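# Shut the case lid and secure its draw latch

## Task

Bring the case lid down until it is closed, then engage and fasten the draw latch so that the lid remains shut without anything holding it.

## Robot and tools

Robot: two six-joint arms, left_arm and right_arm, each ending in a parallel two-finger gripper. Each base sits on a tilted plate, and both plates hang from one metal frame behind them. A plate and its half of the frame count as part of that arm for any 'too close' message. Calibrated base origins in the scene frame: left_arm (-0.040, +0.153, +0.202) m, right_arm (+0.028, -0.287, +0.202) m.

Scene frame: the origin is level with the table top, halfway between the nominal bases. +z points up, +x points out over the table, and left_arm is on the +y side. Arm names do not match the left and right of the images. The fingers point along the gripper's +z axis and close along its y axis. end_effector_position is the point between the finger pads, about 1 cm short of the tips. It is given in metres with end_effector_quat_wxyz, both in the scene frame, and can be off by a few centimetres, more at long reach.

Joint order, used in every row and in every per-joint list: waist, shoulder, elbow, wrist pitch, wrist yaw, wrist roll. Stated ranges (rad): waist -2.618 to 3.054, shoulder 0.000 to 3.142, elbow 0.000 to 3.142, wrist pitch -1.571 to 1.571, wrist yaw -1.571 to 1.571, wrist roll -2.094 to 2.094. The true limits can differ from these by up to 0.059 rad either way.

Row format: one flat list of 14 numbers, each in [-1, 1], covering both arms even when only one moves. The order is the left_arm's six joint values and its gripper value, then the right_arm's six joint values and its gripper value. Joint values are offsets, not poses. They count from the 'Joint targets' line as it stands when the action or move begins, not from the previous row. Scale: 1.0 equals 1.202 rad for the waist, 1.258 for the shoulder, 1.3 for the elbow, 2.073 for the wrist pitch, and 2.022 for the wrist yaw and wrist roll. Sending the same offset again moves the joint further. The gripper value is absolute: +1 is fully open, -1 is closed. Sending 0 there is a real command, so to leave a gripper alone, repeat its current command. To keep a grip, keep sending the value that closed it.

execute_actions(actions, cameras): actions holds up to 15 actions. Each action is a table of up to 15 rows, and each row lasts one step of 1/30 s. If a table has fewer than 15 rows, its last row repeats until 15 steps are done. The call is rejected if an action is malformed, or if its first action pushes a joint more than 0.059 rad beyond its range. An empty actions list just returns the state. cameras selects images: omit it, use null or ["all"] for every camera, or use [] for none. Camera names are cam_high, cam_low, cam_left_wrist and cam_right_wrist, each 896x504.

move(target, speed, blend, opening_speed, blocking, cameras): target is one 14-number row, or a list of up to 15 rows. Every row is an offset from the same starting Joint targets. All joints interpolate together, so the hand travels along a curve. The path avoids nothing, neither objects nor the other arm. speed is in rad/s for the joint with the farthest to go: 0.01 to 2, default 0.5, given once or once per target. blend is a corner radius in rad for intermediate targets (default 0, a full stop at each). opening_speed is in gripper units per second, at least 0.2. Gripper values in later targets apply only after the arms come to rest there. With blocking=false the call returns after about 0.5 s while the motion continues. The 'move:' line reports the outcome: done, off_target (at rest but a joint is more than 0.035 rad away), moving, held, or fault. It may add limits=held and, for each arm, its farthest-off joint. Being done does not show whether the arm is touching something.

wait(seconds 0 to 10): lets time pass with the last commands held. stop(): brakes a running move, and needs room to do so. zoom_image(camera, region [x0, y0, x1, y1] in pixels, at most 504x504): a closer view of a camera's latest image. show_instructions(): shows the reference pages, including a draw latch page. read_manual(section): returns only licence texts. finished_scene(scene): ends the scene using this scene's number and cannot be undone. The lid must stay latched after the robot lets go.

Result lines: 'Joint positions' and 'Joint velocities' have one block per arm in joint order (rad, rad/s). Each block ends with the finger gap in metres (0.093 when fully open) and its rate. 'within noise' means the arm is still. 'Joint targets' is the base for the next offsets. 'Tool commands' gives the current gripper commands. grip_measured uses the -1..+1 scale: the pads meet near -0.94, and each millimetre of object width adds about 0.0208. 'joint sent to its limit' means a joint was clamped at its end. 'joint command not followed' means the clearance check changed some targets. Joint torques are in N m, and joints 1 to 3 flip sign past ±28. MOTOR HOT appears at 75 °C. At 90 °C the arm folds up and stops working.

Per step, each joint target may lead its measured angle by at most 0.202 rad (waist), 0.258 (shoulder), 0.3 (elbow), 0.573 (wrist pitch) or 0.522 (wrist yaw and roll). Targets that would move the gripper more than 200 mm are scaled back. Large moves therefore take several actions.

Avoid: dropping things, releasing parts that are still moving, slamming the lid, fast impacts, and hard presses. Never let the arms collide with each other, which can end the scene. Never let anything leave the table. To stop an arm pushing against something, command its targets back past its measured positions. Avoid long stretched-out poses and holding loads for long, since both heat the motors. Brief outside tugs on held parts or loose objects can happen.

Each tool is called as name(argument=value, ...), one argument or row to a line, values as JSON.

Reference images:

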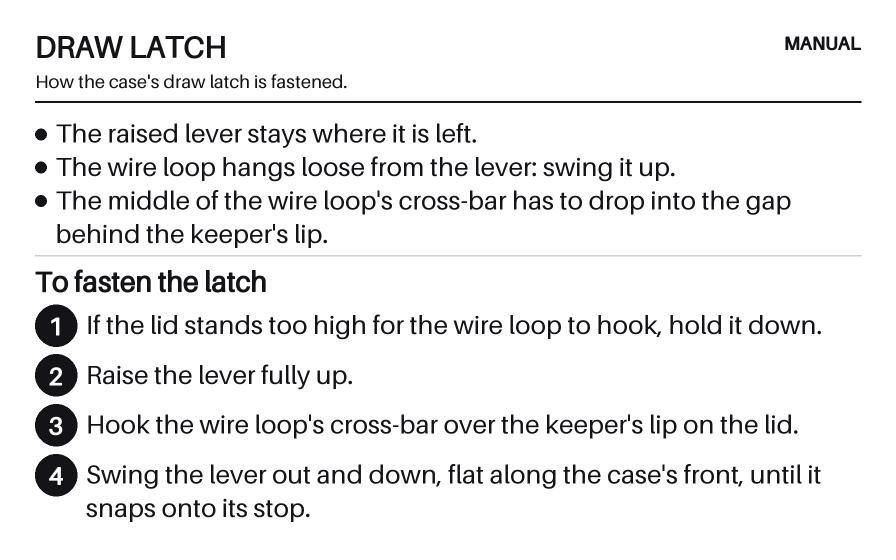

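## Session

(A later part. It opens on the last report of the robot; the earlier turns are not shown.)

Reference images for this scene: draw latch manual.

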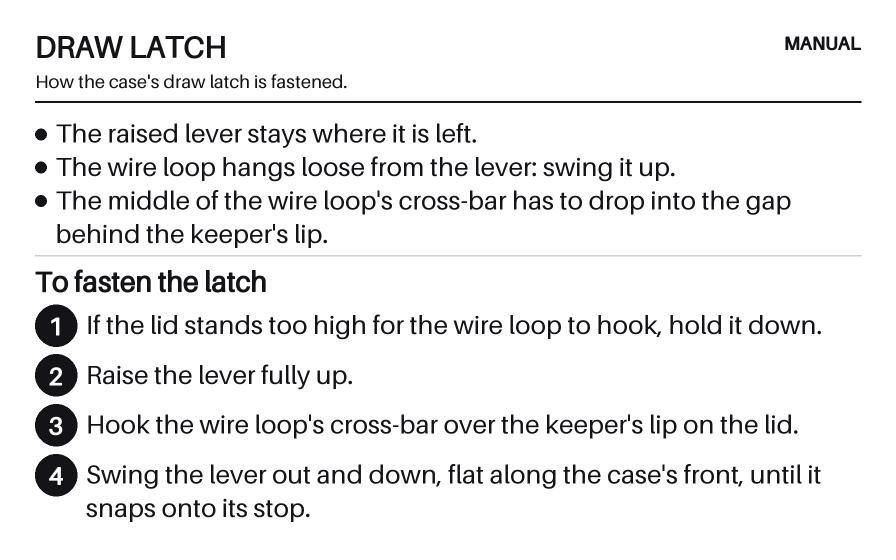

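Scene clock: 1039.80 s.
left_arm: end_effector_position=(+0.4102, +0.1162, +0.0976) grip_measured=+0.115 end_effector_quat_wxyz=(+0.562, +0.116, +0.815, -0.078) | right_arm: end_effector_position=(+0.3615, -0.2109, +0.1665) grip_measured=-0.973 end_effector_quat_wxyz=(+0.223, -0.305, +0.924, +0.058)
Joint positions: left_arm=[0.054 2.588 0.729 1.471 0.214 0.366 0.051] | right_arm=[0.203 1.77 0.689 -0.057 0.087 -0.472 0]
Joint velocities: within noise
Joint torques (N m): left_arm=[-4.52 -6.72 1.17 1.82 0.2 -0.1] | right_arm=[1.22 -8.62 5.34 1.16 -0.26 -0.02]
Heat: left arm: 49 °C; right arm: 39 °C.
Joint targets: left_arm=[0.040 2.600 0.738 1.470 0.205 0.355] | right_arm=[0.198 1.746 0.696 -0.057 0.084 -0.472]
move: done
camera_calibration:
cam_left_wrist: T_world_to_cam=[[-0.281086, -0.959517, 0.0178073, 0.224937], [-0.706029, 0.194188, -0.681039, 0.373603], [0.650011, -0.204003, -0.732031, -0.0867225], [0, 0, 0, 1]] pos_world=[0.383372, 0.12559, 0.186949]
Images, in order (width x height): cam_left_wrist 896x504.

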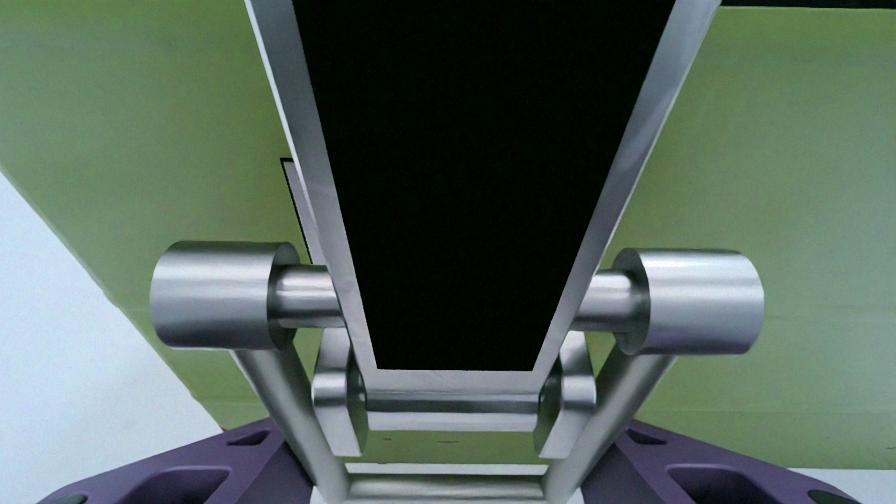

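move(
  target=[
    [0.0316,-0.0811,-0.0808,0,0.0203,0.0104,0.11,0,0,0,0,0,0,-1],
    [0.0316,-0.1518,-0.1385,-0.0357,0.0158,0.0074,0.11,0,0,0,0,0,0,-1],
    [0.0275,-0.2194,-0.1877,-0.0463,0.0134,0.0035,0.11,0,0,0,0,0,0,-1],
    [0.0083,-0.2973,-0.2192,-0.0719,0.0084,-0.0015,0.11,0,0,0,0,0,0,-1],
    [-0.0225,-0.3911,-0.2269,-0.1042,-0.0094,-0.0064,0.11,0,0,0,0,0,0,-1],
    [-0.0225,-0.3911,-0.2269,-0.1042,-0.0094,-0.0064,0.15,0,0,0,0,0,0,-1],
    [-0.0225,-0.3911,-0.2269,-0.1042,-0.0094,-0.0064,0.11,0,0,0,0,0,0,-1],
  ],
  speed=0.15,
  blend=0.02,
  opening_speed=0.3,
  cameras=["cam_left_wrist"],
)

Scene clock: 1053.07 s.
left_arm: end_effector_position=(+0.3612, +0.1313, +0.1592) grip_measured=+0.115 end_effector_quat_wxyz=(+0.517, +0.111, +0.845, -0.079) | right_arm: end_effector_position=(+0.3615, -0.2109, +0.1665) grip_measured=-0.973 end_effector_quat_wxyz=(+0.223, -0.305, +0.924, +0.058)
Joint positions: left_arm=[0.039 2.148 0.44 1.22 0.164 0.356 0.051] | right_arm=[0.203 1.77 0.689 -0.057 0.087 -0.472 0]
Joint velocities: within noise
Joint torques (N m): left_arm=[-5.15 -9.88 1.39 2.1 0.54 -0.12] | right_arm=[1.28 -8.49 5.31 1.11 -0.24 -0.02]
Heat: left arm: 49 °C; right arm: 39 °C.
Joint targets: left_arm=[0.013 2.108 0.443 1.254 0.186 0.342] | right_arm=[0.198 1.746 0.696 -0.057 0.084 -0.472]
move: off_target (left_arm); blend cut to 0 rad at target 6; target 6's new numbers were sent with left_arm's shoulder 0.045 rad from that target; target 7's new numbers were sent with left_arm's shoulder 0.040 rad from that target; left_arm: the shoulder is farthest, 0.040 rad from its target
camera_calibration:
cam_left_wrist: T_world_to_cam=[[-0.271089, -0.961749, 0.0393725, 0.217824], [-0.77638, 0.194294, -0.599569, 0.390438], [0.568985, -0.193105, -0.799354, 0.031797], [0, 0, 0, 1]] pos_world=[0.344086, 0.139772, 0.250935]
Images, in order (width x height): cam_left_wrist 896x504.

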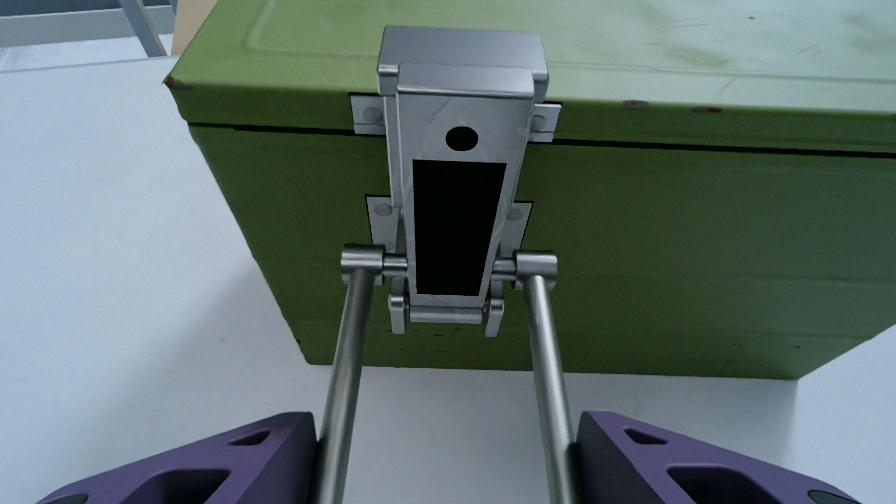

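move(
  target=[
    [-0.0120,-0.0280,0.0227,-0.0239,-0.0069,-0.0030,0.13,0,0,0,0,0,0,-1],
    [-0.0120,-0.0280,0.0227,-0.0239,-0.0069,-0.0030,0.15,0,0,0,0,0,0,-1],
    [-0.0225,-0.0453,0.0454,-0.0478,-0.0138,-0.0059,0.13,0,0,0,0,0,0,-1],
    [-0.0225,-0.0453,0.0454,-0.0478,-0.0138,-0.0059,0.15,0,0,0,0,0,0,-1],
    [-0.0225,-0.0453,0.0454,-0.0478,-0.0138,-0.0059,0.11,0,0,0,0,0,0,-1],
  ],
  speed=0.12,
  opening_speed=0.3,
  cameras=["cam_left_wrist"],
)

Scene clock: 1068.70 s.
left_arm: end_effector_position=(+0.3789, +0.1264, +0.1808) grip_measured=+0.115 end_effector_quat_wxyz=(+0.534, +0.112, +0.835, -0.078) | right_arm: end_effector_position=(+0.3615, -0.2109, +0.1665) grip_measured=-0.973 end_effector_quat_wxyz=(+0.223, -0.305, +0.924, +0.058)
Joint positions: left_arm=[0.005 2.089 0.485 1.156 0.144 0.342 0.051] | right_arm=[0.203 1.77 0.689 -0.057 0.087 -0.472 0]
Joint velocities: within noise
Joint torques (N m): left_arm=[-4.45 -9.84 3.14 1.79 0.44 -0.11] | right_arm=[1.24 -8.54 5.27 1.14 -0.23 -0.06]
Heat: left arm: 52 °C; right arm: 39 °C.
Joint targets: left_arm=[-0.014 2.051 0.502 1.155 0.158 0.330] | right_arm=[0.198 1.746 0.696 -0.057 0.084 -0.472]
move: off_target (left_arm); target 2's new numbers were sent with left_arm's shoulder 0.043 rad from that target; target 3's new numbers were sent with left_arm's shoulder 0.038 rad from that target; target 4's new numbers were sent with left_arm's shoulder 0.038 rad from that target; target 5's new numbers were sent with left_arm's shoulder 0.038 rad from that target; left_arm: the shoulder is farthest, 0.038 rad from its target
camera_calibration:
cam_left_wrist: T_world_to_cam=[[-0.272619, -0.961614, 0.0312464, 0.219033], [-0.752182, 0.19277, -0.630128, 0.414657], [0.599917, -0.195288, -0.775862, 0.0223877], [0, 0, 0, 1]] pos_world=[0.35818, 0.135064, 0.271813]
Images, in order (width x height): cam_left_wrist 896x504.

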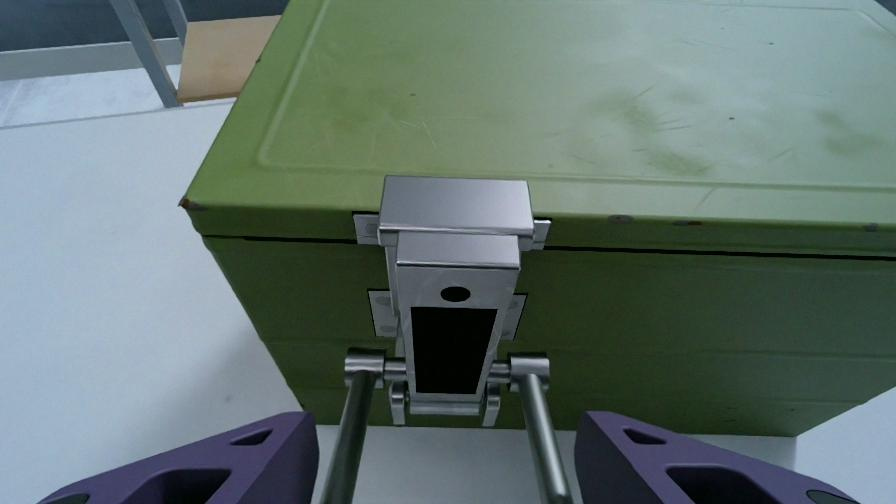

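move(
  target=[
    [-0.0225,-0.0223,0.05,-0.0482,-0.0119,0.0005,0.12,0,0,0,0,0,0,-1],
    [-0.0225,-0.0223,0.05,-0.0482,-0.0119,0.0005,0.15,0,0,0,0,0,0,-1],
    [-0.032,-0.0223,0.0792,-0.0675,-0.0171,-0.0015,0.12,0,0,0,0,0,0,-1],
    [-0.032,-0.0223,0.0792,-0.0675,-0.0171,-0.0015,0.15,0,0,0,0,0,0,-1],
    [-0.032,-0.0223,0.0792,-0.0675,-0.0171,-0.0015,0.11,0,0,0,0,0,0,-1],
  ],
  speed=0.12,
  opening_speed=0.3,
  cameras=["cam_left_wrist","cam_low"],
)

zoom_image(
  camera="cam_low",
  region=[430, 160, 560, 240],
)

Scene clock: 1096.40 s.
left_arm: end_effector_position=(+0.4043, +0.1155, +0.1991) grip_measured=+0.112 end_effector_quat_wxyz=(+0.536, +0.122, +0.832, -0.080) | right_arm: end_effector_position=(+0.3615, -0.2109, +0.1665) grip_measured=-0.973 end_effector_quat_wxyz=(+0.223, -0.305, +0.924, +0.058)
Joint positions: left_arm=[-0.039 2.046 0.586 1.016 0.12 0.337 0.051] | right_arm=[0.203 1.77 0.689 -0.057 0.087 -0.472 0]
Joint velocities: within noise
Joint torques (N m): left_arm=[-4.14 -8.87 3.99 1.82 0.31 -0.08] | right_arm=[1.21 -8.42 5.37 1.15 -0.24 -0.04]
Heat: left arm: 51 °C; right arm: 39 °C.
Joint targets: left_arm=[-0.052 2.023 0.605 1.015 0.124 0.327] | right_arm=[0.198 1.746 0.696 -0.057 0.084 -0.472]
move: done
camera_calibration:
cam_left_wrist: T_world_to_cam=[[-0.29025, -0.95665, 0.0240017, 0.222958], [-0.743432, 0.209624, -0.635112, 0.442836], [0.602548, -0.202185, -0.772047, 0.0182425], [0, 0, 0, 1]] pos_world=[0.38294, 0.124152, 0.289983]
Images, in order (width x height): cam_low 896x504, cam_left_wrist 896x504.

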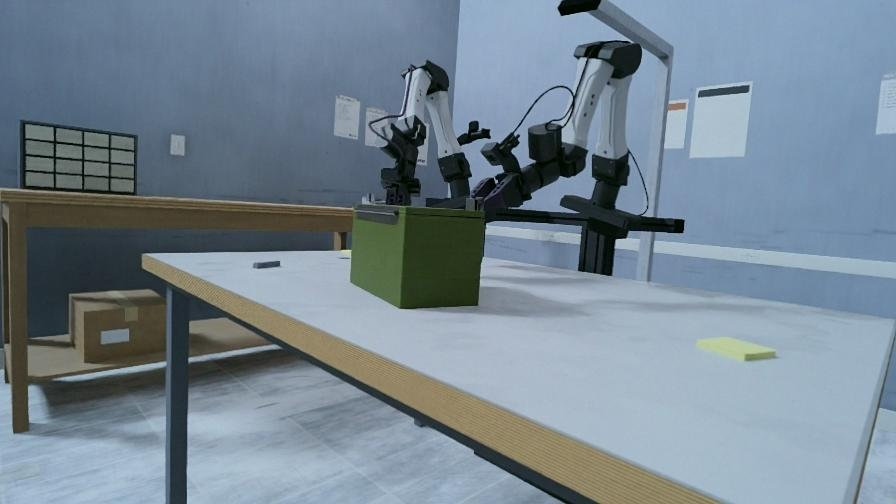

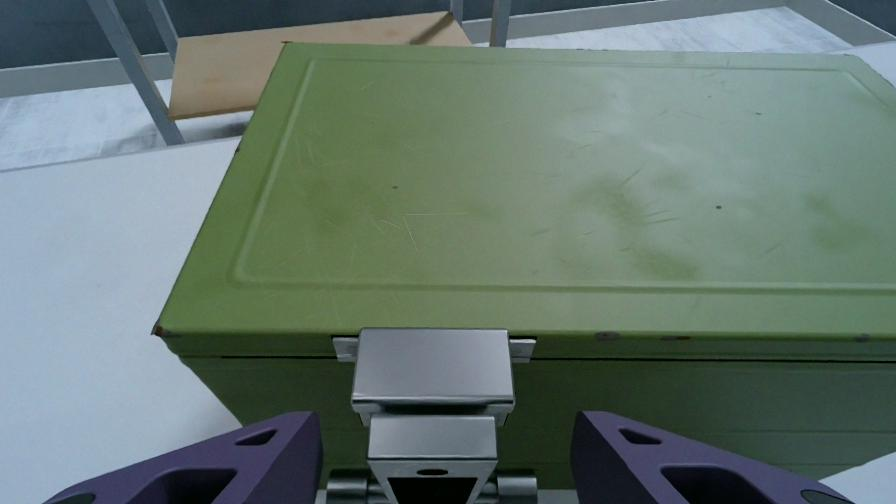

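Scaled by 3.877 from the camera's 896x504 image, which has a finer 1280x720 frame.

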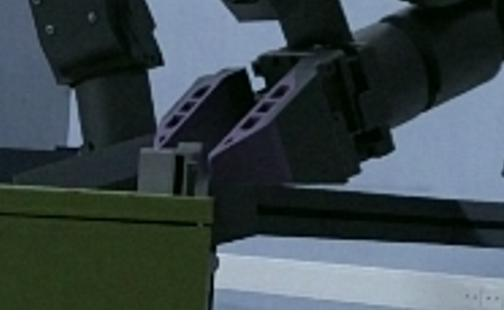

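move(
  target=[
    [0.0599,-0.0628,-0.1838,0.0521,0.0158,0.0173,0.6,0,0,0,0,0,0,-1],
    [0.1273,0.3545,-0.0869,0.2412,0.0529,0.0356,0.6,0,0,0,0,0,0,-1],
    [0.1148,0.4587,0.0346,0.2653,0.0648,0.0237,0.6,0,0,0,0,0,0,-1],
    [0.0765,0.4587,0.1023,0.2195,0.0401,0.0138,0.6,0,0,0,0,0,0,-1],
  ],
  speed=[0.4,0.5,0.2,0.15],
  blend=0.02,
  opening_speed=1.0,
  cameras=["cam_left_wrist"],
)

Scene clock: 1112.90 s.
left_arm: end_effector_position=(+0.4101, +0.1151, +0.0981) grip_measured=+0.598 end_effector_quat_wxyz=(+0.562, +0.118, +0.814, -0.080) | right_arm: end_effector_position=(+0.3615, -0.2109, +0.1665) grip_measured=-0.973 end_effector_quat_wxyz=(+0.223, -0.305, +0.924, +0.058)
Joint positions: left_arm=[0.053 2.588 0.729 1.471 0.219 0.366 0.074] | right_arm=[0.203 1.77 0.689 -0.057 0.087 -0.472 0]
Joint velocities: within noise
Joint torques (N m): left_arm=[-4.49 -6.79 1.16 1.81 0.14 -0.1] | right_arm=[1.18 -8.57 5.34 1.16 -0.29 0.02]
Heat: left arm: 51 °C; right arm: 39 °C.
Joint targets: left_arm=[0.040 2.600 0.738 1.470 0.205 0.355] | right_arm=[0.198 1.746 0.696 -0.057 0.084 -0.472]
move: done
camera_calibration:
cam_left_wrist: T_world_to_cam=[[-0.28602, -0.958036, 0.0189428, 0.225599], [-0.703739, 0.196601, -0.682715, 0.373004], [0.650341, -0.208601, -0.73044, -0.086326], [0, 0, 0, 1]] pos_world=[0.383165, 0.124791, 0.187326]
Images, in order (width x height): cam_left_wrist 896x504.

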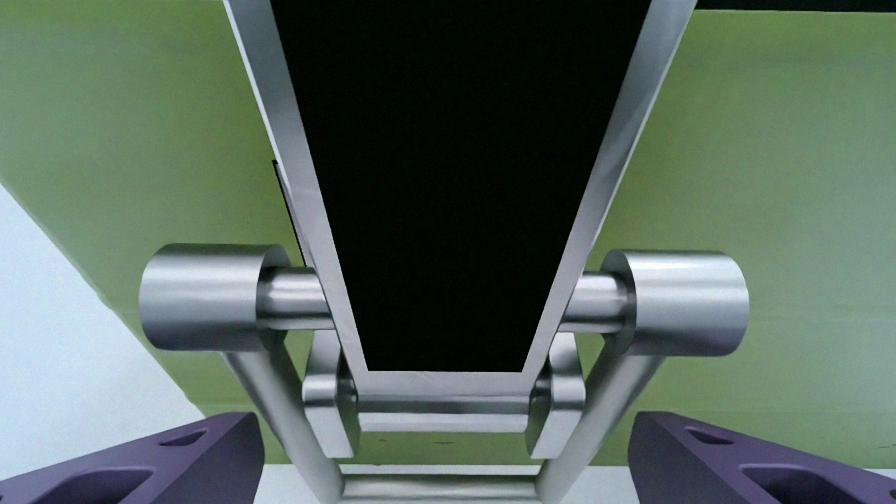

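move(
  target=[
    [0,0,0,0,0,0,0.11,0,0,0,0,0,0,-1],
    [0.0316,-0.0811,-0.0808,0,0.0203,0.0104,0.11,0,0,0,0,0,0,-1],
    [0.0316,-0.1518,-0.1385,-0.0357,0.0158,0.0074,0.11,0,0,0,0,0,0,-1],
    [0.0275,-0.2194,-0.1877,-0.0463,0.0134,0.0035,0.11,0,0,0,0,0,0,-1],
    [0.0083,-0.2973,-0.2192,-0.0719,0.0084,-0.0015,0.11,0,0,0,0,0,0,-1],
    [-0.0225,-0.3911,-0.2269,-0.1042,-0.0094,-0.0064,0.11,0,0,0,0,0,0,-1],
    [-0.0225,-0.3911,-0.2269,-0.1042,-0.0094,-0.0064,0.15,0,0,0,0,0,0,-1],
    [-0.0225,-0.3911,-0.2269,-0.1042,-0.0094,-0.0064,0.13,0,0,0,0,0,0,-1],
  ],
  speed=0.18,
  blend=0.02,
  opening_speed=0.6,
  cameras=[],
)

move(
  target=[
    [-0.0120,-0.0280,0.0227,-0.0239,-0.0069,-0.0030,0.13,0,0,0,0,0,0,-1],
    [-0.0120,-0.0280,0.0227,-0.0239,-0.0069,-0.0030,0.15,0,0,0,0,0,0,-1],
    [-0.0225,-0.0453,0.0454,-0.0478,-0.0138,-0.0059,0.13,0,0,0,0,0,0,-1],
    [-0.0225,-0.0453,0.0454,-0.0478,-0.0138,-0.0059,0.15,0,0,0,0,0,0,-1],
    [-0.0225,-0.0453,0.0454,-0.0478,-0.0138,-0.0059,0.11,0,0,0,0,0,0,-1],
  ],
  speed=0.12,
  opening_speed=0.3,
  cameras=["cam_left_wrist"],
)

Scene clock: 1128.53 s.
left_arm: end_effector_position=(+0.3612, +0.1316, +0.1592) grip_measured=+0.133 end_effector_quat_wxyz=(+0.517, +0.111, +0.845, -0.078) | right_arm: end_effector_position=(+0.3615, -0.2109, +0.1665) grip_measured=-0.973 end_effector_quat_wxyz=(+0.223, -0.305, +0.924, +0.058)
Joint positions: left_arm=[0.039 2.148 0.44 1.221 0.163 0.356 0.052] | right_arm=[0.203 1.77 0.689 -0.057 0.087 -0.472 0]
Joint velocities: within noise
Joint torques (N m): left_arm=[-5.18 -9.89 1.39 2.11 0.56 -0.12] | right_arm=[1.07 -8.7 5.34 1.16 -0.24 -0.04]
Heat: left arm: 51 °C; right arm: 39 °C.
Joint targets: left_arm=[0.013 2.108 0.443 1.254 0.186 0.342] | right_arm=[0.198 1.746 0.696 -0.057 0.084 -0.472]
move: off_target (left_arm); blend cut to 0 rad at target 1, 0 rad at target 7; target 7's new numbers were sent with left_arm's shoulder 0.045 rad from that target; target 8's new numbers were sent with left_arm's shoulder 0.040 rad from that target; left_arm: the shoulder is farthest, 0.040 rad from its target
No camera images: "cameras" was empty.

Scene clock: 1133.23 s.
left_arm: end_effector_position=(+0.3791, +0.1264, +0.1811) grip_measured=+0.114 end_effector_quat_wxyz=(+0.534, +0.112, +0.834, -0.078) | right_arm: end_effector_position=(+0.3615, -0.2109, +0.1665) grip_measured=-0.973 end_effector_quat_wxyz=(+0.223, -0.305, +0.924, +0.058)
Joint positions: left_arm=[0.004 2.089 0.485 1.157 0.144 0.342 0.051] | right_arm=[0.203 1.77 0.689 -0.057 0.087 -0.472 0]
Joint velocities: within noise
Joint torques (N m): left_arm=[-4.49 -9.84 3.1 1.79 0.44 -0.11] | right_arm=[1.22 -8.59 5.34 1.09 -0.23 0.02]
Heat: left arm: 51 °C; right arm: 39 °C.
Joint targets: left_arm=[-0.014 2.051 0.502 1.155 0.158 0.330] | right_arm=[0.198 1.746 0.696 -0.057 0.084 -0.472]
move: off_target (left_arm); target 2's new numbers were sent with left_arm's shoulder 0.043 rad from that target; target 3's new numbers were sent with left_arm's shoulder 0.038 rad from that target; target 4's new numbers were sent with left_arm's shoulder 0.038 rad from that target; target 5's new numbers were sent with left_arm's shoulder 0.038 rad from that target; left_arm: the shoulder is farthest, 0.038 rad from its target
camera_calibration:
cam_left_wrist: T_world_to_cam=[[-0.271948, -0.961813, 0.030973, 0.218928], [-0.751732, 0.192234, -0.630829, 0.414973], [0.600786, -0.194836, -0.775303, 0.0220551], [0, 0, 0, 1]] pos_world=[0.358235, 0.135093, 0.272096]
Images, in order (width x height): cam_left_wrist 896x504.

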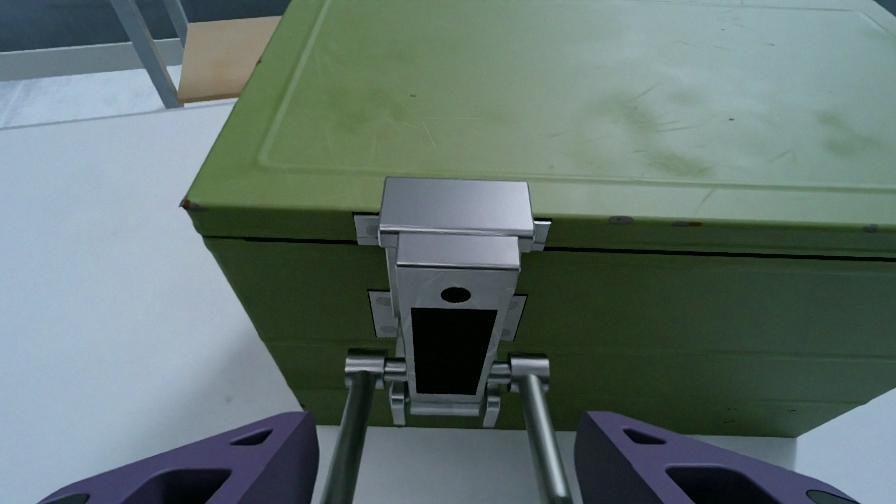

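move(
  target=[
    [-0.0225,-0.0223,0.05,-0.0482,-0.0119,0.0005,0.11,0,0,0,0,0,0,-1],
    [-0.0225,-0.0223,0.05,-0.0482,-0.0119,0.0005,0.135,0,0,0,0,0,0,-1],
  ],
  speed=0.12,
  opening_speed=0.3,
  cameras=["cam_left_wrist"],
)

Scene clock: 1141.33 s.
left_arm: end_effector_position=(+0.3909, +0.1232, +0.1861) grip_measured=+0.135 end_effector_quat_wxyz=(+0.522, +0.115, +0.842, -0.074) | right_arm: end_effector_position=(+0.3615, -0.2109, +0.1665) grip_measured=-0.973 end_effector_quat_wxyz=(+0.223, -0.305, +0.924, +0.058)
Joint positions: left_arm=[-0.018 2.053 0.542 1.04 0.112 0.341 0.052] | right_arm=[0.203 1.77 0.689 -0.057 0.087 -0.472 0]
Joint velocities: within noise
Joint torques (N m): left_arm=[-5.05 -9.35 4.25 1.95 0.52 -0.09] | right_arm=[1.29 -8.4 5.31 1.16 -0.25 -0.02]
Heat: left arm: 51 °C; right arm: 39 °C.
Joint targets: left_arm=[-0.041 2.023 0.567 1.055 0.134 0.331] | right_arm=[0.198 1.746 0.696 -0.057 0.084 -0.472]
move: done; target 2's new numbers were sent with left_arm's elbow 0.043 rad from that target
camera_calibration:
cam_left_wrist: T_world_to_cam=[[-0.272576, -0.961819, 0.0246224, 0.220297], [-0.767351, 0.201884, -0.608617, 0.428435], [0.580409, -0.184789, -0.793082, 0.0282412], [0, 0, 0, 1]] pos_world=[0.372417, 0.13061, 0.277726]
Images, in order (width x height): cam_left_wrist 896x504.

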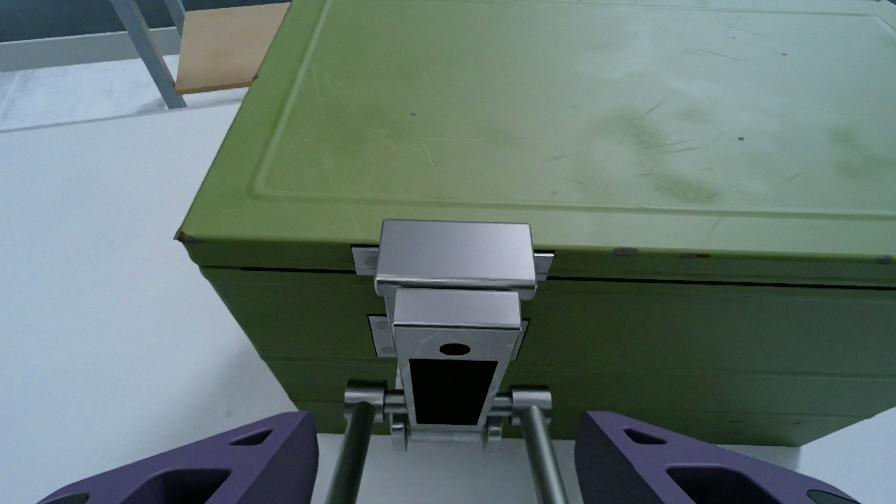

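move(
  target=[
    [-0.0096,0,0.0292,-0.0193,-0.0052,-0.002,0.12,0,0,0,0,0,0,-1],
    [-0.0096,0,0.0292,-0.0193,-0.0052,-0.002,0.138,0,0,0,0,0,0,-1],
  ],
  speed=0.1,
  opening_speed=0.2,
  cameras=["cam_left_wrist"],
)

Scene clock: 1146.77 s.
left_arm: end_effector_position=(+0.4065, +0.1182, +0.2012) grip_measured=+0.137 end_effector_quat_wxyz=(+0.543, +0.117, +0.828, -0.075) | right_arm: end_effector_position=(+0.3615, -0.2109, +0.1665) grip_measured=-0.973 end_effector_quat_wxyz=(+0.223, -0.305, +0.924, +0.058)
Joint positions: left_arm=[-0.037 2.051 0.587 1.038 0.112 0.337 0.052] | right_arm=[0.203 1.77 0.689 -0.057 0.087 -0.472 0]
Joint velocities: within noise
Joint torques (N m): left_arm=[-4.41 -9.39 3.95 1.61 0.39 -0.08] | right_arm=[1.24 -8.61 5.3 1.13 -0.19 -0.03]
Heat: left arm: 52 °C; right arm: 39 °C.
Joint targets: left_arm=[-0.053 2.023 0.605 1.015 0.123 0.327] | right_arm=[0.198 1.746 0.696 -0.057 0.084 -0.472]
move: done
camera_calibration:
cam_left_wrist: T_world_to_cam=[[-0.277999, -0.960428, 0.0171512, 0.222958], [-0.736411, 0.201624, -0.645791, 0.445526], [0.616778, -0.19216, -0.763322, 0.0102996], [0, 0, 0, 1]] pos_world=[0.38372, 0.126286, 0.291755]
Images, in order (width x height): cam_left_wrist 896x504.

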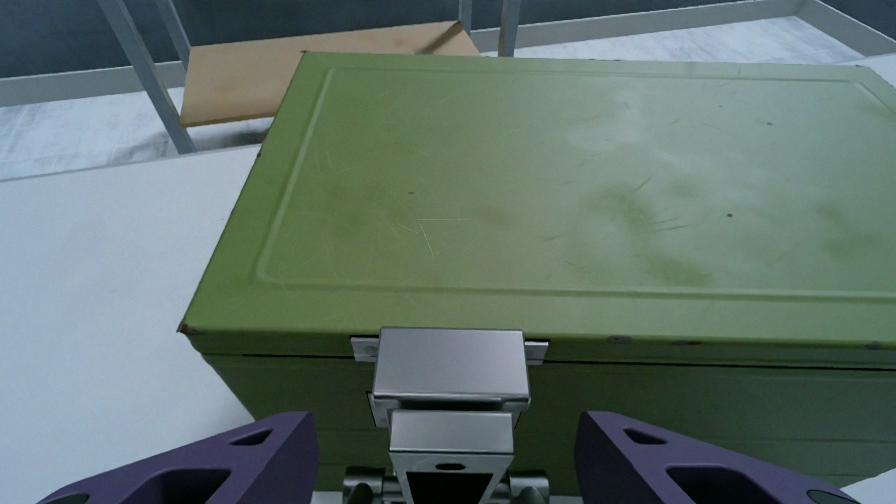

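execute_actions(
  actions=[],
  cameras=["cam_high","cam_low"],
)

zoom_image(
  camera="cam_high",
  region=[450, 190, 530, 240],
)

zoom_image(
  camera="cam_low",
  region=[430, 160, 560, 240],
)

Scene clock: 1151.67 s.
left_arm: end_effector_position=(+0.4065, +0.1182, +0.2012) grip_measured=+0.137 end_effector_quat_wxyz=(+0.543, +0.117, +0.828, -0.075) | right_arm: end_effector_position=(+0.3615, -0.2109, +0.1665) grip_measured=-0.973 end_effector_quat_wxyz=(+0.223, -0.305, +0.924, +0.058)
Joint positions: left_arm=[-0.037 2.051 0.587 1.038 0.112 0.337 0.052] | right_arm=[0.203 1.77 0.689 -0.057 0.087 -0.472 0]
Joint velocities: within noise
Joint torques (N m): left_arm=[-4.41 -9.36 3.95 1.6 0.39 -0.09] | right_arm=[1.32 -8.5 5.34 1.19 -0.25 -0.02]
Heat: left arm: 52 °C; right arm: 39 °C.
Joint targets: left_arm=[-0.053 2.023 0.605 1.015 0.123 0.327] | right_arm=[0.198 1.746 0.696 -0.057 0.084 -0.472]
Tool commands: left_gripper/opening=+0.138 right_gripper/opening=-1.0
Images, in order (width x height): cam_high 896x504, cam_low 896x504.

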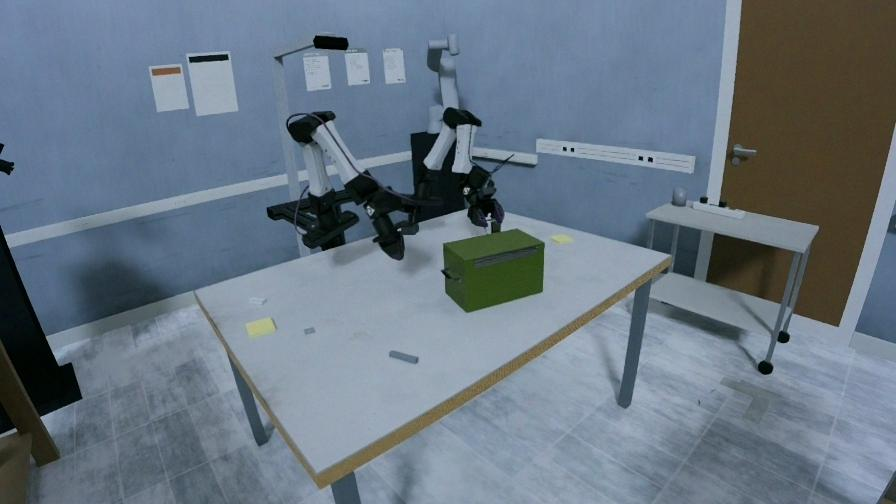

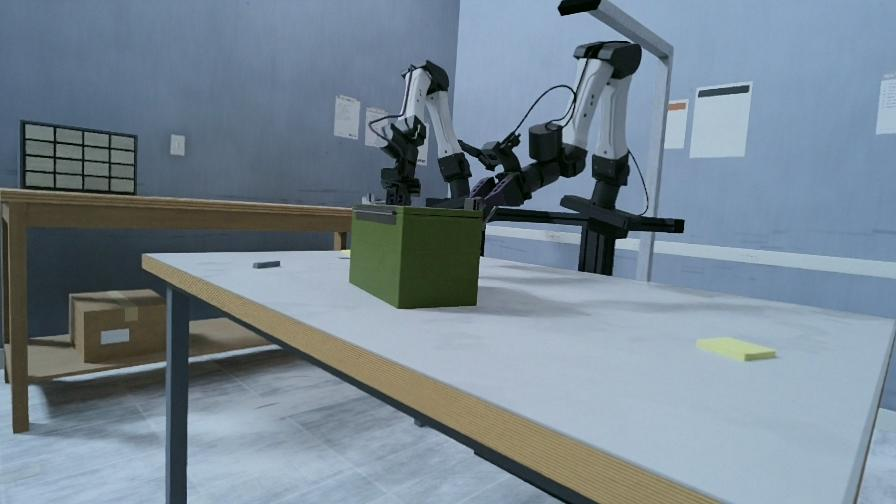

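Scaled by 6.300 from the camera's 896x504 image, which has a finer 1280x720 frame.

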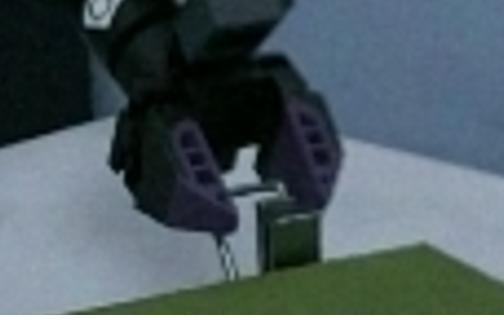

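Scaled by 3.877 from the camera's 896x504 image, which has a finer 1280x720 frame.

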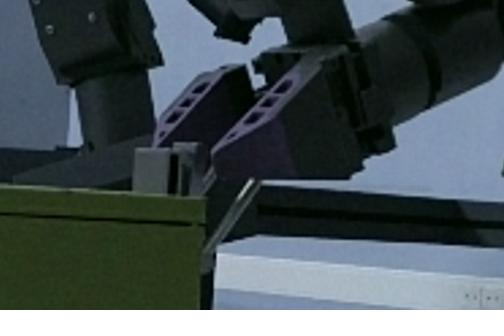

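move(
  target=[
    [0.0599,-0.0628,-0.1838,0.0521,0.0158,0.0173,0.6,0,0,0,0,0,0,-1],
    [0.1273,0.3545,-0.0869,0.2412,0.0529,0.0356,0.6,0,0,0,0,0,0,-1],
    [0.1148,0.4587,0.0346,0.2653,0.0648,0.0237,0.6,0,0,0,0,0,0,-1],
    [0.0773,0.4587,0.1023,0.2195,0.0405,0.0138,0.6,0,0,0,0,0,0,-1],
  ],
  speed=[0.4,0.5,0.2,0.15],
  blend=0.02,
  opening_speed=1.0,
  cameras=["cam_left_wrist"],
)

Scene clock: 1241.47 s.
left_arm: end_effector_position=(+0.4101, +0.1150, +0.0981) grip_measured=+0.598 end_effector_quat_wxyz=(+0.562, +0.118, +0.814, -0.080) | right_arm: end_effector_position=(+0.3615, -0.2109, +0.1665) grip_measured=-0.973 end_effector_quat_wxyz=(+0.223, -0.305, +0.924, +0.058)
Joint positions: left_arm=[0.053 2.588 0.729 1.471 0.22 0.366 0.074] | right_arm=[0.203 1.77 0.689 -0.057 0.087 -0.472 0]
Joint velocities: within noise
Joint torques (N m): left_arm=[-4.46 -6.72 1.18 1.84 0.13 -0.09] | right_arm=[1.32 -8.57 5.22 1.15 -0.23 0.01]
Heat: left arm: 51 °C; right arm: 39 °C.
Joint targets: left_arm=[0.040 2.600 0.738 1.470 0.205 0.355] | right_arm=[0.198 1.746 0.696 -0.057 0.084 -0.472]
move: done
camera_calibration:
cam_left_wrist: T_world_to_cam=[[-0.286342, -0.957938, 0.0190684, 0.225646], [-0.703609, 0.196727, -0.682813, 0.372966], [0.650341, -0.208934, -0.730345, -0.0862877], [0, 0, 0, 1]] pos_world=[0.38315, 0.124754, 0.187343]
Images, in order (width x height): cam_left_wrist 896x504.

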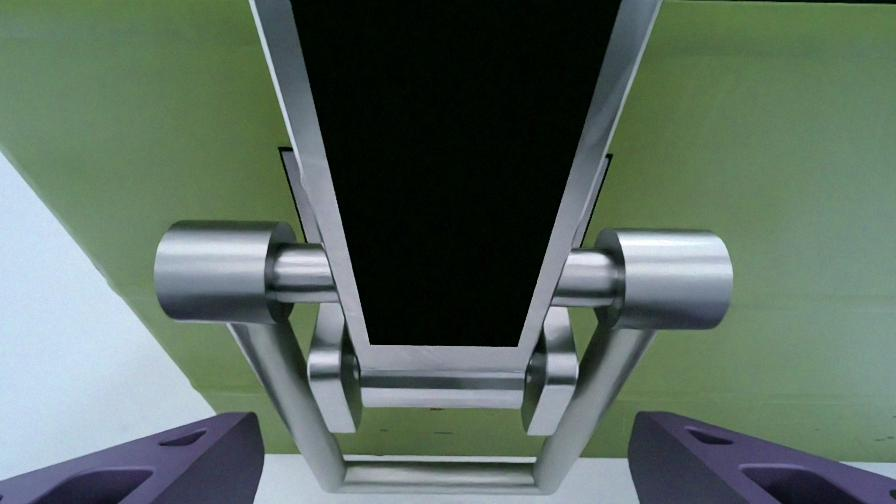

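move(
  target=[
    [0,0,0,0,0,0,0.11,0,0,0,0,0,0,-1],
    [0.0316,-0.0811,-0.0728,-0.005,0.0203,0.0104,0.11,0,0,0,0,0,0,-1],
    [0.0316,-0.1518,-0.1305,-0.0397,0.0158,0.0074,0.11,0,0,0,0,0,0,-1],
    [0.0275,-0.2194,-0.1797,-0.0503,0.0134,0.0035,0.11,0,0,0,0,0,0,-1],
    [0.0083,-0.2973,-0.2112,-0.0759,0.0084,-0.0015,0.11,0,0,0,0,0,0,-1],
    [-0.0225,-0.3911,-0.2189,-0.1082,-0.0094,-0.0064,0.11,0,0,0,0,0,0,-1],
    [-0.0225,-0.3911,-0.2189,-0.1082,-0.0094,-0.0064,0.15,0,0,0,0,0,0,-1],
    [-0.0225,-0.3911,-0.2189,-0.1082,-0.0094,-0.0064,0.12,0,0,0,0,0,0,-1],
  ],
  speed=0.18,
  blend=0.02,
  opening_speed=0.6,
  cameras=["cam_left_wrist"],
)

Scene clock: 1255.20 s.
left_arm: end_effector_position=(+0.3611, +0.1322, +0.1554) grip_measured=+0.124 end_effector_quat_wxyz=(+0.510, +0.110, +0.850, -0.077) | right_arm: end_effector_position=(+0.3615, -0.2109, +0.1665) grip_measured=-0.973 end_effector_quat_wxyz=(+0.223, -0.305, +0.924, +0.058)
Joint positions: left_arm=[0.04 2.15 0.447 1.201 0.155 0.357 0.051] | right_arm=[0.203 1.77 0.689 -0.057 0.087 -0.472 0]
Joint velocities: within noise
Joint torques (N m): left_arm=[-5.23 -10.1 1.73 2.21 0.65 -0.13] | right_arm=[1.14 -8.55 5.37 1.16 -0.25 -0.03]
Heat: left arm: 52 °C; right arm: 39 °C.
Joint targets: left_arm=[0.013 2.108 0.454 1.246 0.186 0.342] | right_arm=[0.198 1.746 0.696 -0.057 0.084 -0.472]
move: off_target (left_arm); blend cut to 0 rad at target 1, 0 rad at target 7; target 7's new numbers were sent with left_arm's shoulder 0.048 rad from that target; target 8's new numbers were sent with left_arm's wrist pitch 0.045 rad from that target; left_arm: the wrist pitch is farthest, 0.045 rad from its target
camera_calibration:
cam_left_wrist: T_world_to_cam=[[-0.266667, -0.962983, 0.0394082, 0.21732], [-0.786897, 0.193932, -0.585818, 0.389636], [0.55649, -0.187228, -0.809484, 0.0343533], [0, 0, 0, 1]] pos_world=[0.345438, 0.140144, 0.2475]
Images, in order (width x height): cam_left_wrist 896x504.

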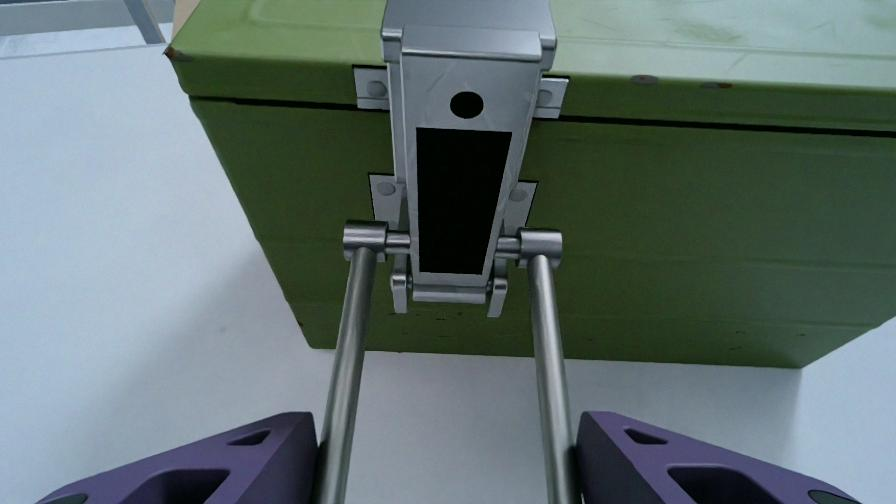

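move(
  target=[
    [-0.0120,-0.0280,0.0227,-0.0239,-0.0069,-0.0030,0.13,0,0,0,0,0,0,-1],
    [-0.0120,-0.0280,0.0227,-0.0239,-0.0069,-0.0030,0.15,0,0,0,0,0,0,-1],
    [-0.0225,-0.0453,0.0454,-0.0478,-0.0138,-0.0059,0.13,0,0,0,0,0,0,-1],
    [-0.0225,-0.0453,0.0454,-0.0478,-0.0138,-0.0059,0.15,0,0,0,0,0,0,-1],
    [-0.0225,-0.0453,0.0454,-0.0478,-0.0138,-0.0059,0.1,0,0,0,0,0,0,-1],
  ],
  speed=0.12,
  opening_speed=0.3,
  cameras=["cam_left_wrist","cam_low"],
)

zoom_image(
  camera="cam_low",
  region=[430, 160, 560, 240],
)

Scene clock: 1269.63 s.
left_arm: end_effector_position=(+0.3819, +0.1246, +0.1823) grip_measured=+0.101 end_effector_quat_wxyz=(+0.535, +0.114, +0.834, -0.079) | right_arm: end_effector_position=(+0.3615, -0.2109, +0.1665) grip_measured=-0.973 end_effector_quat_wxyz=(+0.223, -0.305, +0.924, +0.058)
Joint positions: left_arm=[0 2.089 0.497 1.147 0.144 0.341 0.05] | right_arm=[0.203 1.77 0.689 -0.057 0.087 -0.472 0]
Joint velocities: within noise
Joint torques (N m): left_arm=[-4.03 -9.94 3.07 1.81 0.45 -0.1] | right_arm=[1.39 -8.49 5.26 1.17 -0.26 -0.05]
Heat: left arm: 53 °C; right arm: 39 °C.
Joint targets: left_arm=[-0.014 2.051 0.513 1.147 0.158 0.330] | right_arm=[0.198 1.746 0.696 -0.057 0.084 -0.472]
move: off_target (left_arm); target 2's new numbers were sent with left_arm's shoulder 0.046 rad from that target; target 3's new numbers were sent with left_arm's shoulder 0.038 rad from that target; target 4's new numbers were sent with left_arm's shoulder 0.038 rad from that target; target 5's new numbers were sent with left_arm's shoulder 0.038 rad from that target; left_arm: the shoulder is farthest, 0.038 rad from its target
camera_calibration:
cam_left_wrist: T_world_to_cam=[[-0.276472, -0.960516, 0.0311892, 0.219456], [-0.749362, 0.195148, -0.632751, 0.417277], [0.601681, -0.19831, -0.773727, 0.020694], [0, 0, 0, 1]] pos_world=[0.360914, 0.133464, 0.273199]
Images, in order (width x height): cam_low 896x504, cam_left_wrist 896x504.

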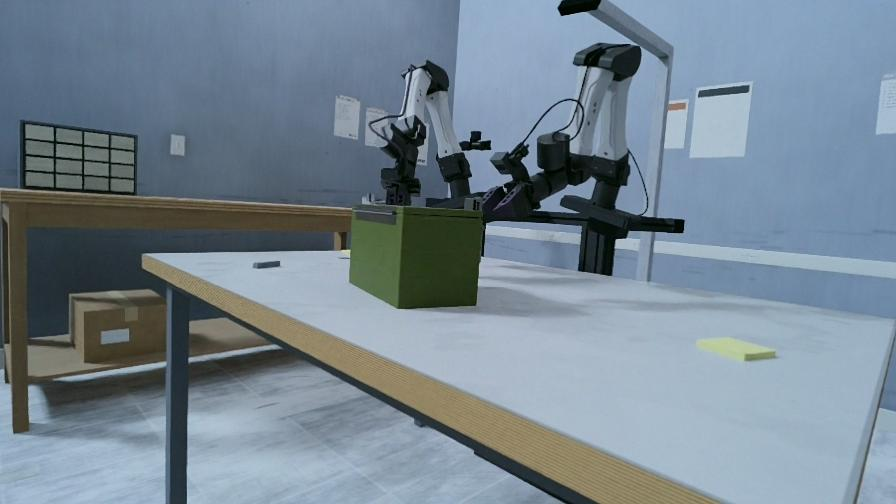

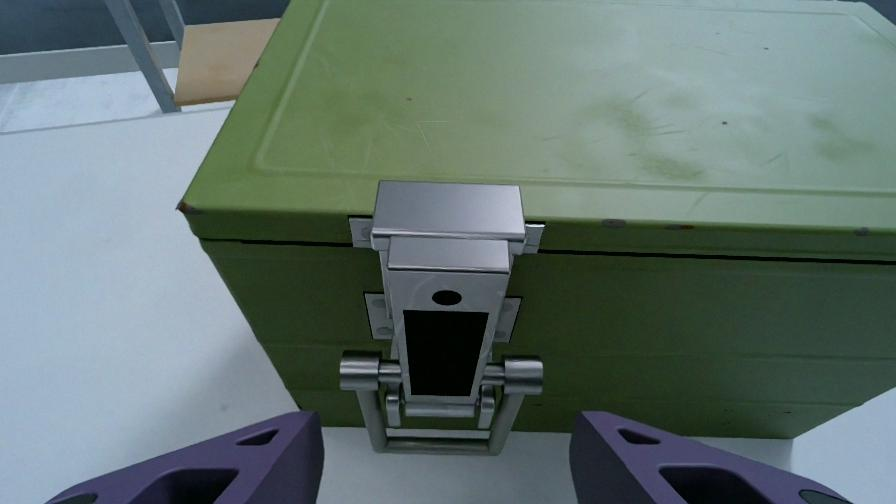

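Scaled by 3.877 from the camera's 896x504 image, which has a finer 1280x720 frame.

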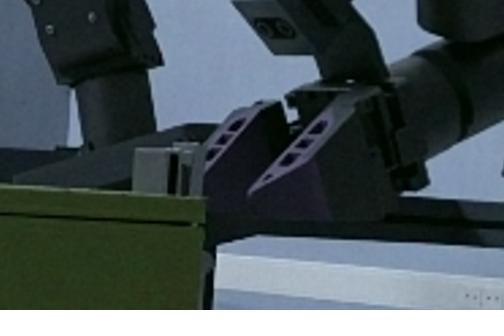

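move(
  target=[
    [0.0283,-0.0851,-0.1131,-0.0116,-0.001,0.0158,0.6,0,0,0,0,0,0,-1],
    [0.0957,0.3323,-0.0162,0.1775,0.0361,0.0341,0.6,0,0,0,0,0,0,-1],
    [0.0832,0.4364,0.1054,0.2016,0.048,0.0223,0.6,0,0,0,0,0,0,-1],
    [0.0449,0.4364,0.1731,0.1558,0.0232,0.0124,0.6,0,0,0,0,0,0,-1],
  ],
  speed=[0.4,0.5,0.2,0.15],
  blend=0.02,
  opening_speed=1.0,
  cameras=["cam_left_wrist"],
)

Scene clock: 1289.93 s.
left_arm: end_effector_position=(+0.4098, +0.1150, +0.0979) grip_measured=+0.598 end_effector_quat_wxyz=(+0.562, +0.118, +0.815, -0.081) | right_arm: end_effector_position=(+0.3615, -0.2109, +0.1665) grip_measured=-0.973 end_effector_quat_wxyz=(+0.223, -0.305, +0.924, +0.058)
Joint positions: left_arm=[0.053 2.588 0.728 1.471 0.22 0.366 0.074] | right_arm=[0.203 1.77 0.689 -0.057 0.087 -0.472 0]
Joint velocities: within noise
Joint torques (N m): left_arm=[-4.52 -6.75 1.16 1.84 0.12 -0.11] | right_arm=[1.2 -8.79 5.34 1.14 -0.3 -0.01]
Heat: left arm: 52 °C; right arm: 39 °C.
Joint targets: left_arm=[0.040 2.600 0.738 1.470 0.205 0.355] | right_arm=[0.198 1.746 0.696 -0.057 0.084 -0.472]
move: done
camera_calibration:
cam_left_wrist: T_world_to_cam=[[-0.286592, -0.957855, 0.0194473, 0.225548], [-0.704308, 0.196883, -0.682046, 0.37281], [0.649473, -0.209166, -0.73105, -0.0858125], [0, 0, 0, 1]] pos_world=[0.382946, 0.124694, 0.187154]
Images, in order (width x height): cam_left_wrist 896x504.

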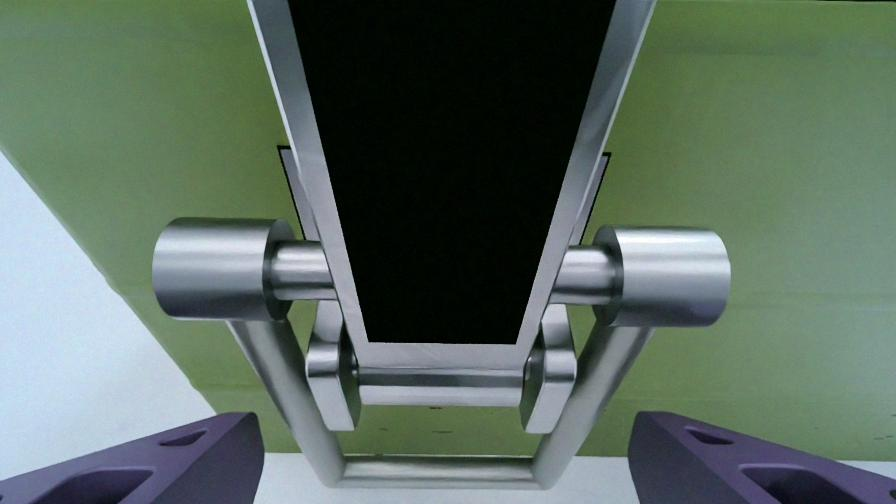

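move(
  target=[
    [0,0,0,0,0,0,0.11,0,0,0,0,0,0,-1],
    [0.0316,-0.0811,-0.0738,-0.004,0.0203,0.0104,0.11,0,0,0,0,0,0,-1],
    [0.0306,-0.1518,-0.1270,-0.0427,0.0158,0.0074,0.11,0,0,0,0,0,0,-1],
    [0.0245,-0.2194,-0.1707,-0.055,0.0134,0.0035,0.11,0,0,0,0,0,0,-1],
    [0.0053,-0.2973,-0.2022,-0.0806,0.0084,-0.0015,0.11,0,0,0,0,0,0,-1],
    [-0.0100,-0.3440,-0.2070,-0.096,-0.0004,-0.0034,0.11,0,0,0,0,0,0,-1],
    [-0.0100,-0.3440,-0.2070,-0.096,-0.0004,-0.0034,0.145,0,0,0,0,0,0,-1],
  ],
  speed=0.18,
  blend=0.02,
  opening_speed=0.6,
  cameras=["cam_left_wrist"],
)

Scene clock: 1300.27 s.
left_arm: end_effector_position=(+0.3613, +0.1322, +0.1418) grip_measured=+0.144 end_effector_quat_wxyz=(+0.506, +0.112, +0.852, -0.080) | right_arm: end_effector_position=(+0.3615, -0.2109, +0.1665) grip_measured=-0.973 end_effector_quat_wxyz=(+0.223, -0.305, +0.924, +0.058)
Joint positions: left_arm=[0.055 2.214 0.465 1.234 0.173 0.365 0.052] | right_arm=[0.203 1.77 0.689 -0.057 0.087 -0.472 0]
Joint velocities: within noise
Joint torques (N m): left_arm=[-5.34 -10.69 1.14 2.11 0.66 -0.15] | right_arm=[1.26 -8.72 5.22 1.16 -0.25 -0.03]
Heat: left arm: 52 °C; right arm: 39 °C.
Joint targets: left_arm=[0.028 2.168 0.469 1.271 0.204 0.348] | right_arm=[0.198 1.746 0.696 -0.057 0.084 -0.472]
move: off_target (left_arm); blend cut to 0 rad at target 1; target 7's new numbers were sent with left_arm's shoulder 0.048 rad from that target; left_arm: the shoulder is farthest, 0.047 rad from its target
camera_calibration:
cam_left_wrist: T_world_to_cam=[[-0.272326, -0.961197, 0.0440418, 0.219069], [-0.791405, 0.197717, -0.578434, 0.381907], [0.547281, -0.192377, -0.814539, 0.0279479], [0, 0, 0, 1]] pos_world=[0.346606, 0.140436, 0.234025]
Images, in order (width x height): cam_left_wrist 896x504.

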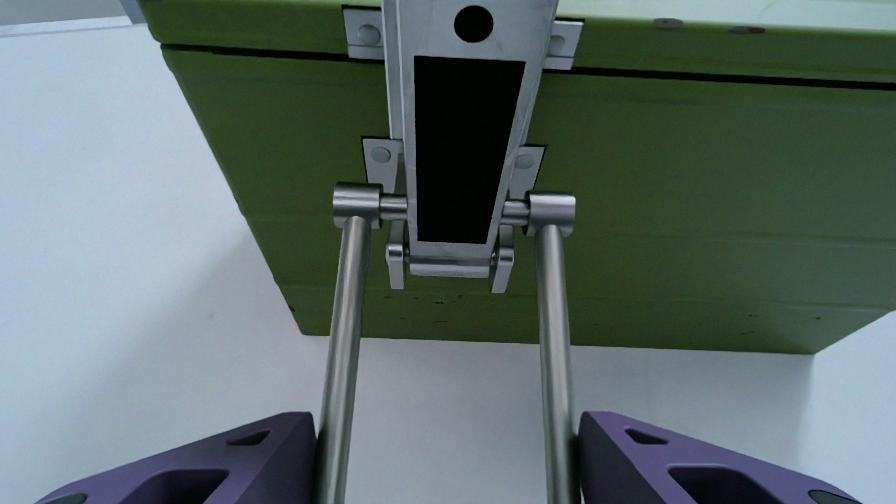

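move(
  target=[-0.015,-0.0477,-0.0054,-0.0169,-0.0099,-0.0035,0.145,0,0,0,0,0,0,-1],
  speed=0.1,
  cameras=["cam_left_wrist"],
)

Scene clock: 1310.10 s.
left_arm: end_effector_position=(+0.3706, +0.1255, +0.1679) grip_measured=+0.144 end_effector_quat_wxyz=(+0.530, +0.117, +0.836, -0.083) | right_arm: end_effector_position=(+0.3615, -0.2109, +0.1665) grip_measured=-0.973 end_effector_quat_wxyz=(+0.223, -0.305, +0.924, +0.058)
Joint positions: left_arm=[0.022 2.144 0.465 1.219 0.171 0.353 0.052] | right_arm=[0.203 1.77 0.689 -0.057 0.087 -0.472 0]
Joint velocities: within noise
Joint torques (N m): left_arm=[-3.79 -9.74 0.99 1.97 0.44 -0.09] | right_arm=[1.18 -8.49 5.3 1.14 -0.25 0.03]
Heat: left arm: 54 °C; right arm: 39 °C.
Joint targets: left_arm=[0.009 2.108 0.462 1.236 0.184 0.341] | right_arm=[0.198 1.746 0.696 -0.057 0.084 -0.472]
move: off_target (left_arm); left_arm: the shoulder is farthest, 0.036 rad from its target
camera_calibration:
cam_left_wrist: T_world_to_cam=[[-0.285558, -0.957684, 0.036032, 0.219886], [-0.754284, 0.201398, -0.624895, 0.399199], [0.591195, -0.205622, -0.779876, 0.0223562], [0, 0, 0, 1]] pos_world=[0.350683, 0.13478, 0.25897]
Images, in order (width x height): cam_left_wrist 896x504.

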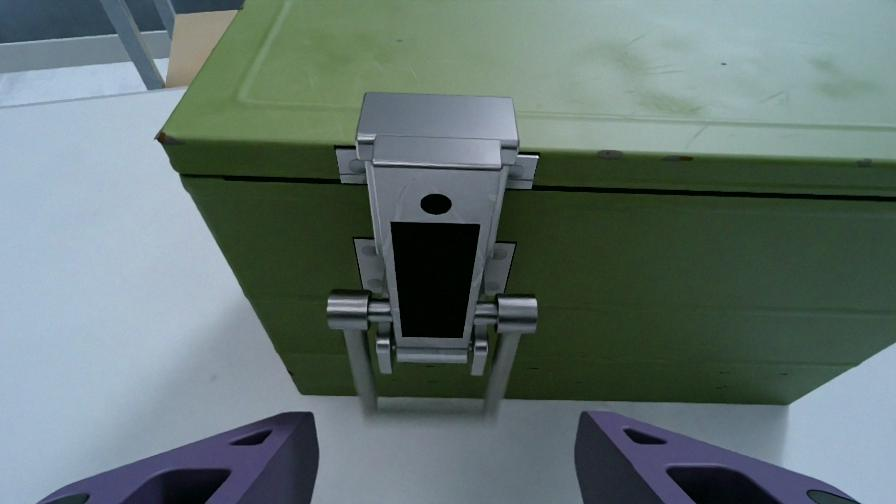

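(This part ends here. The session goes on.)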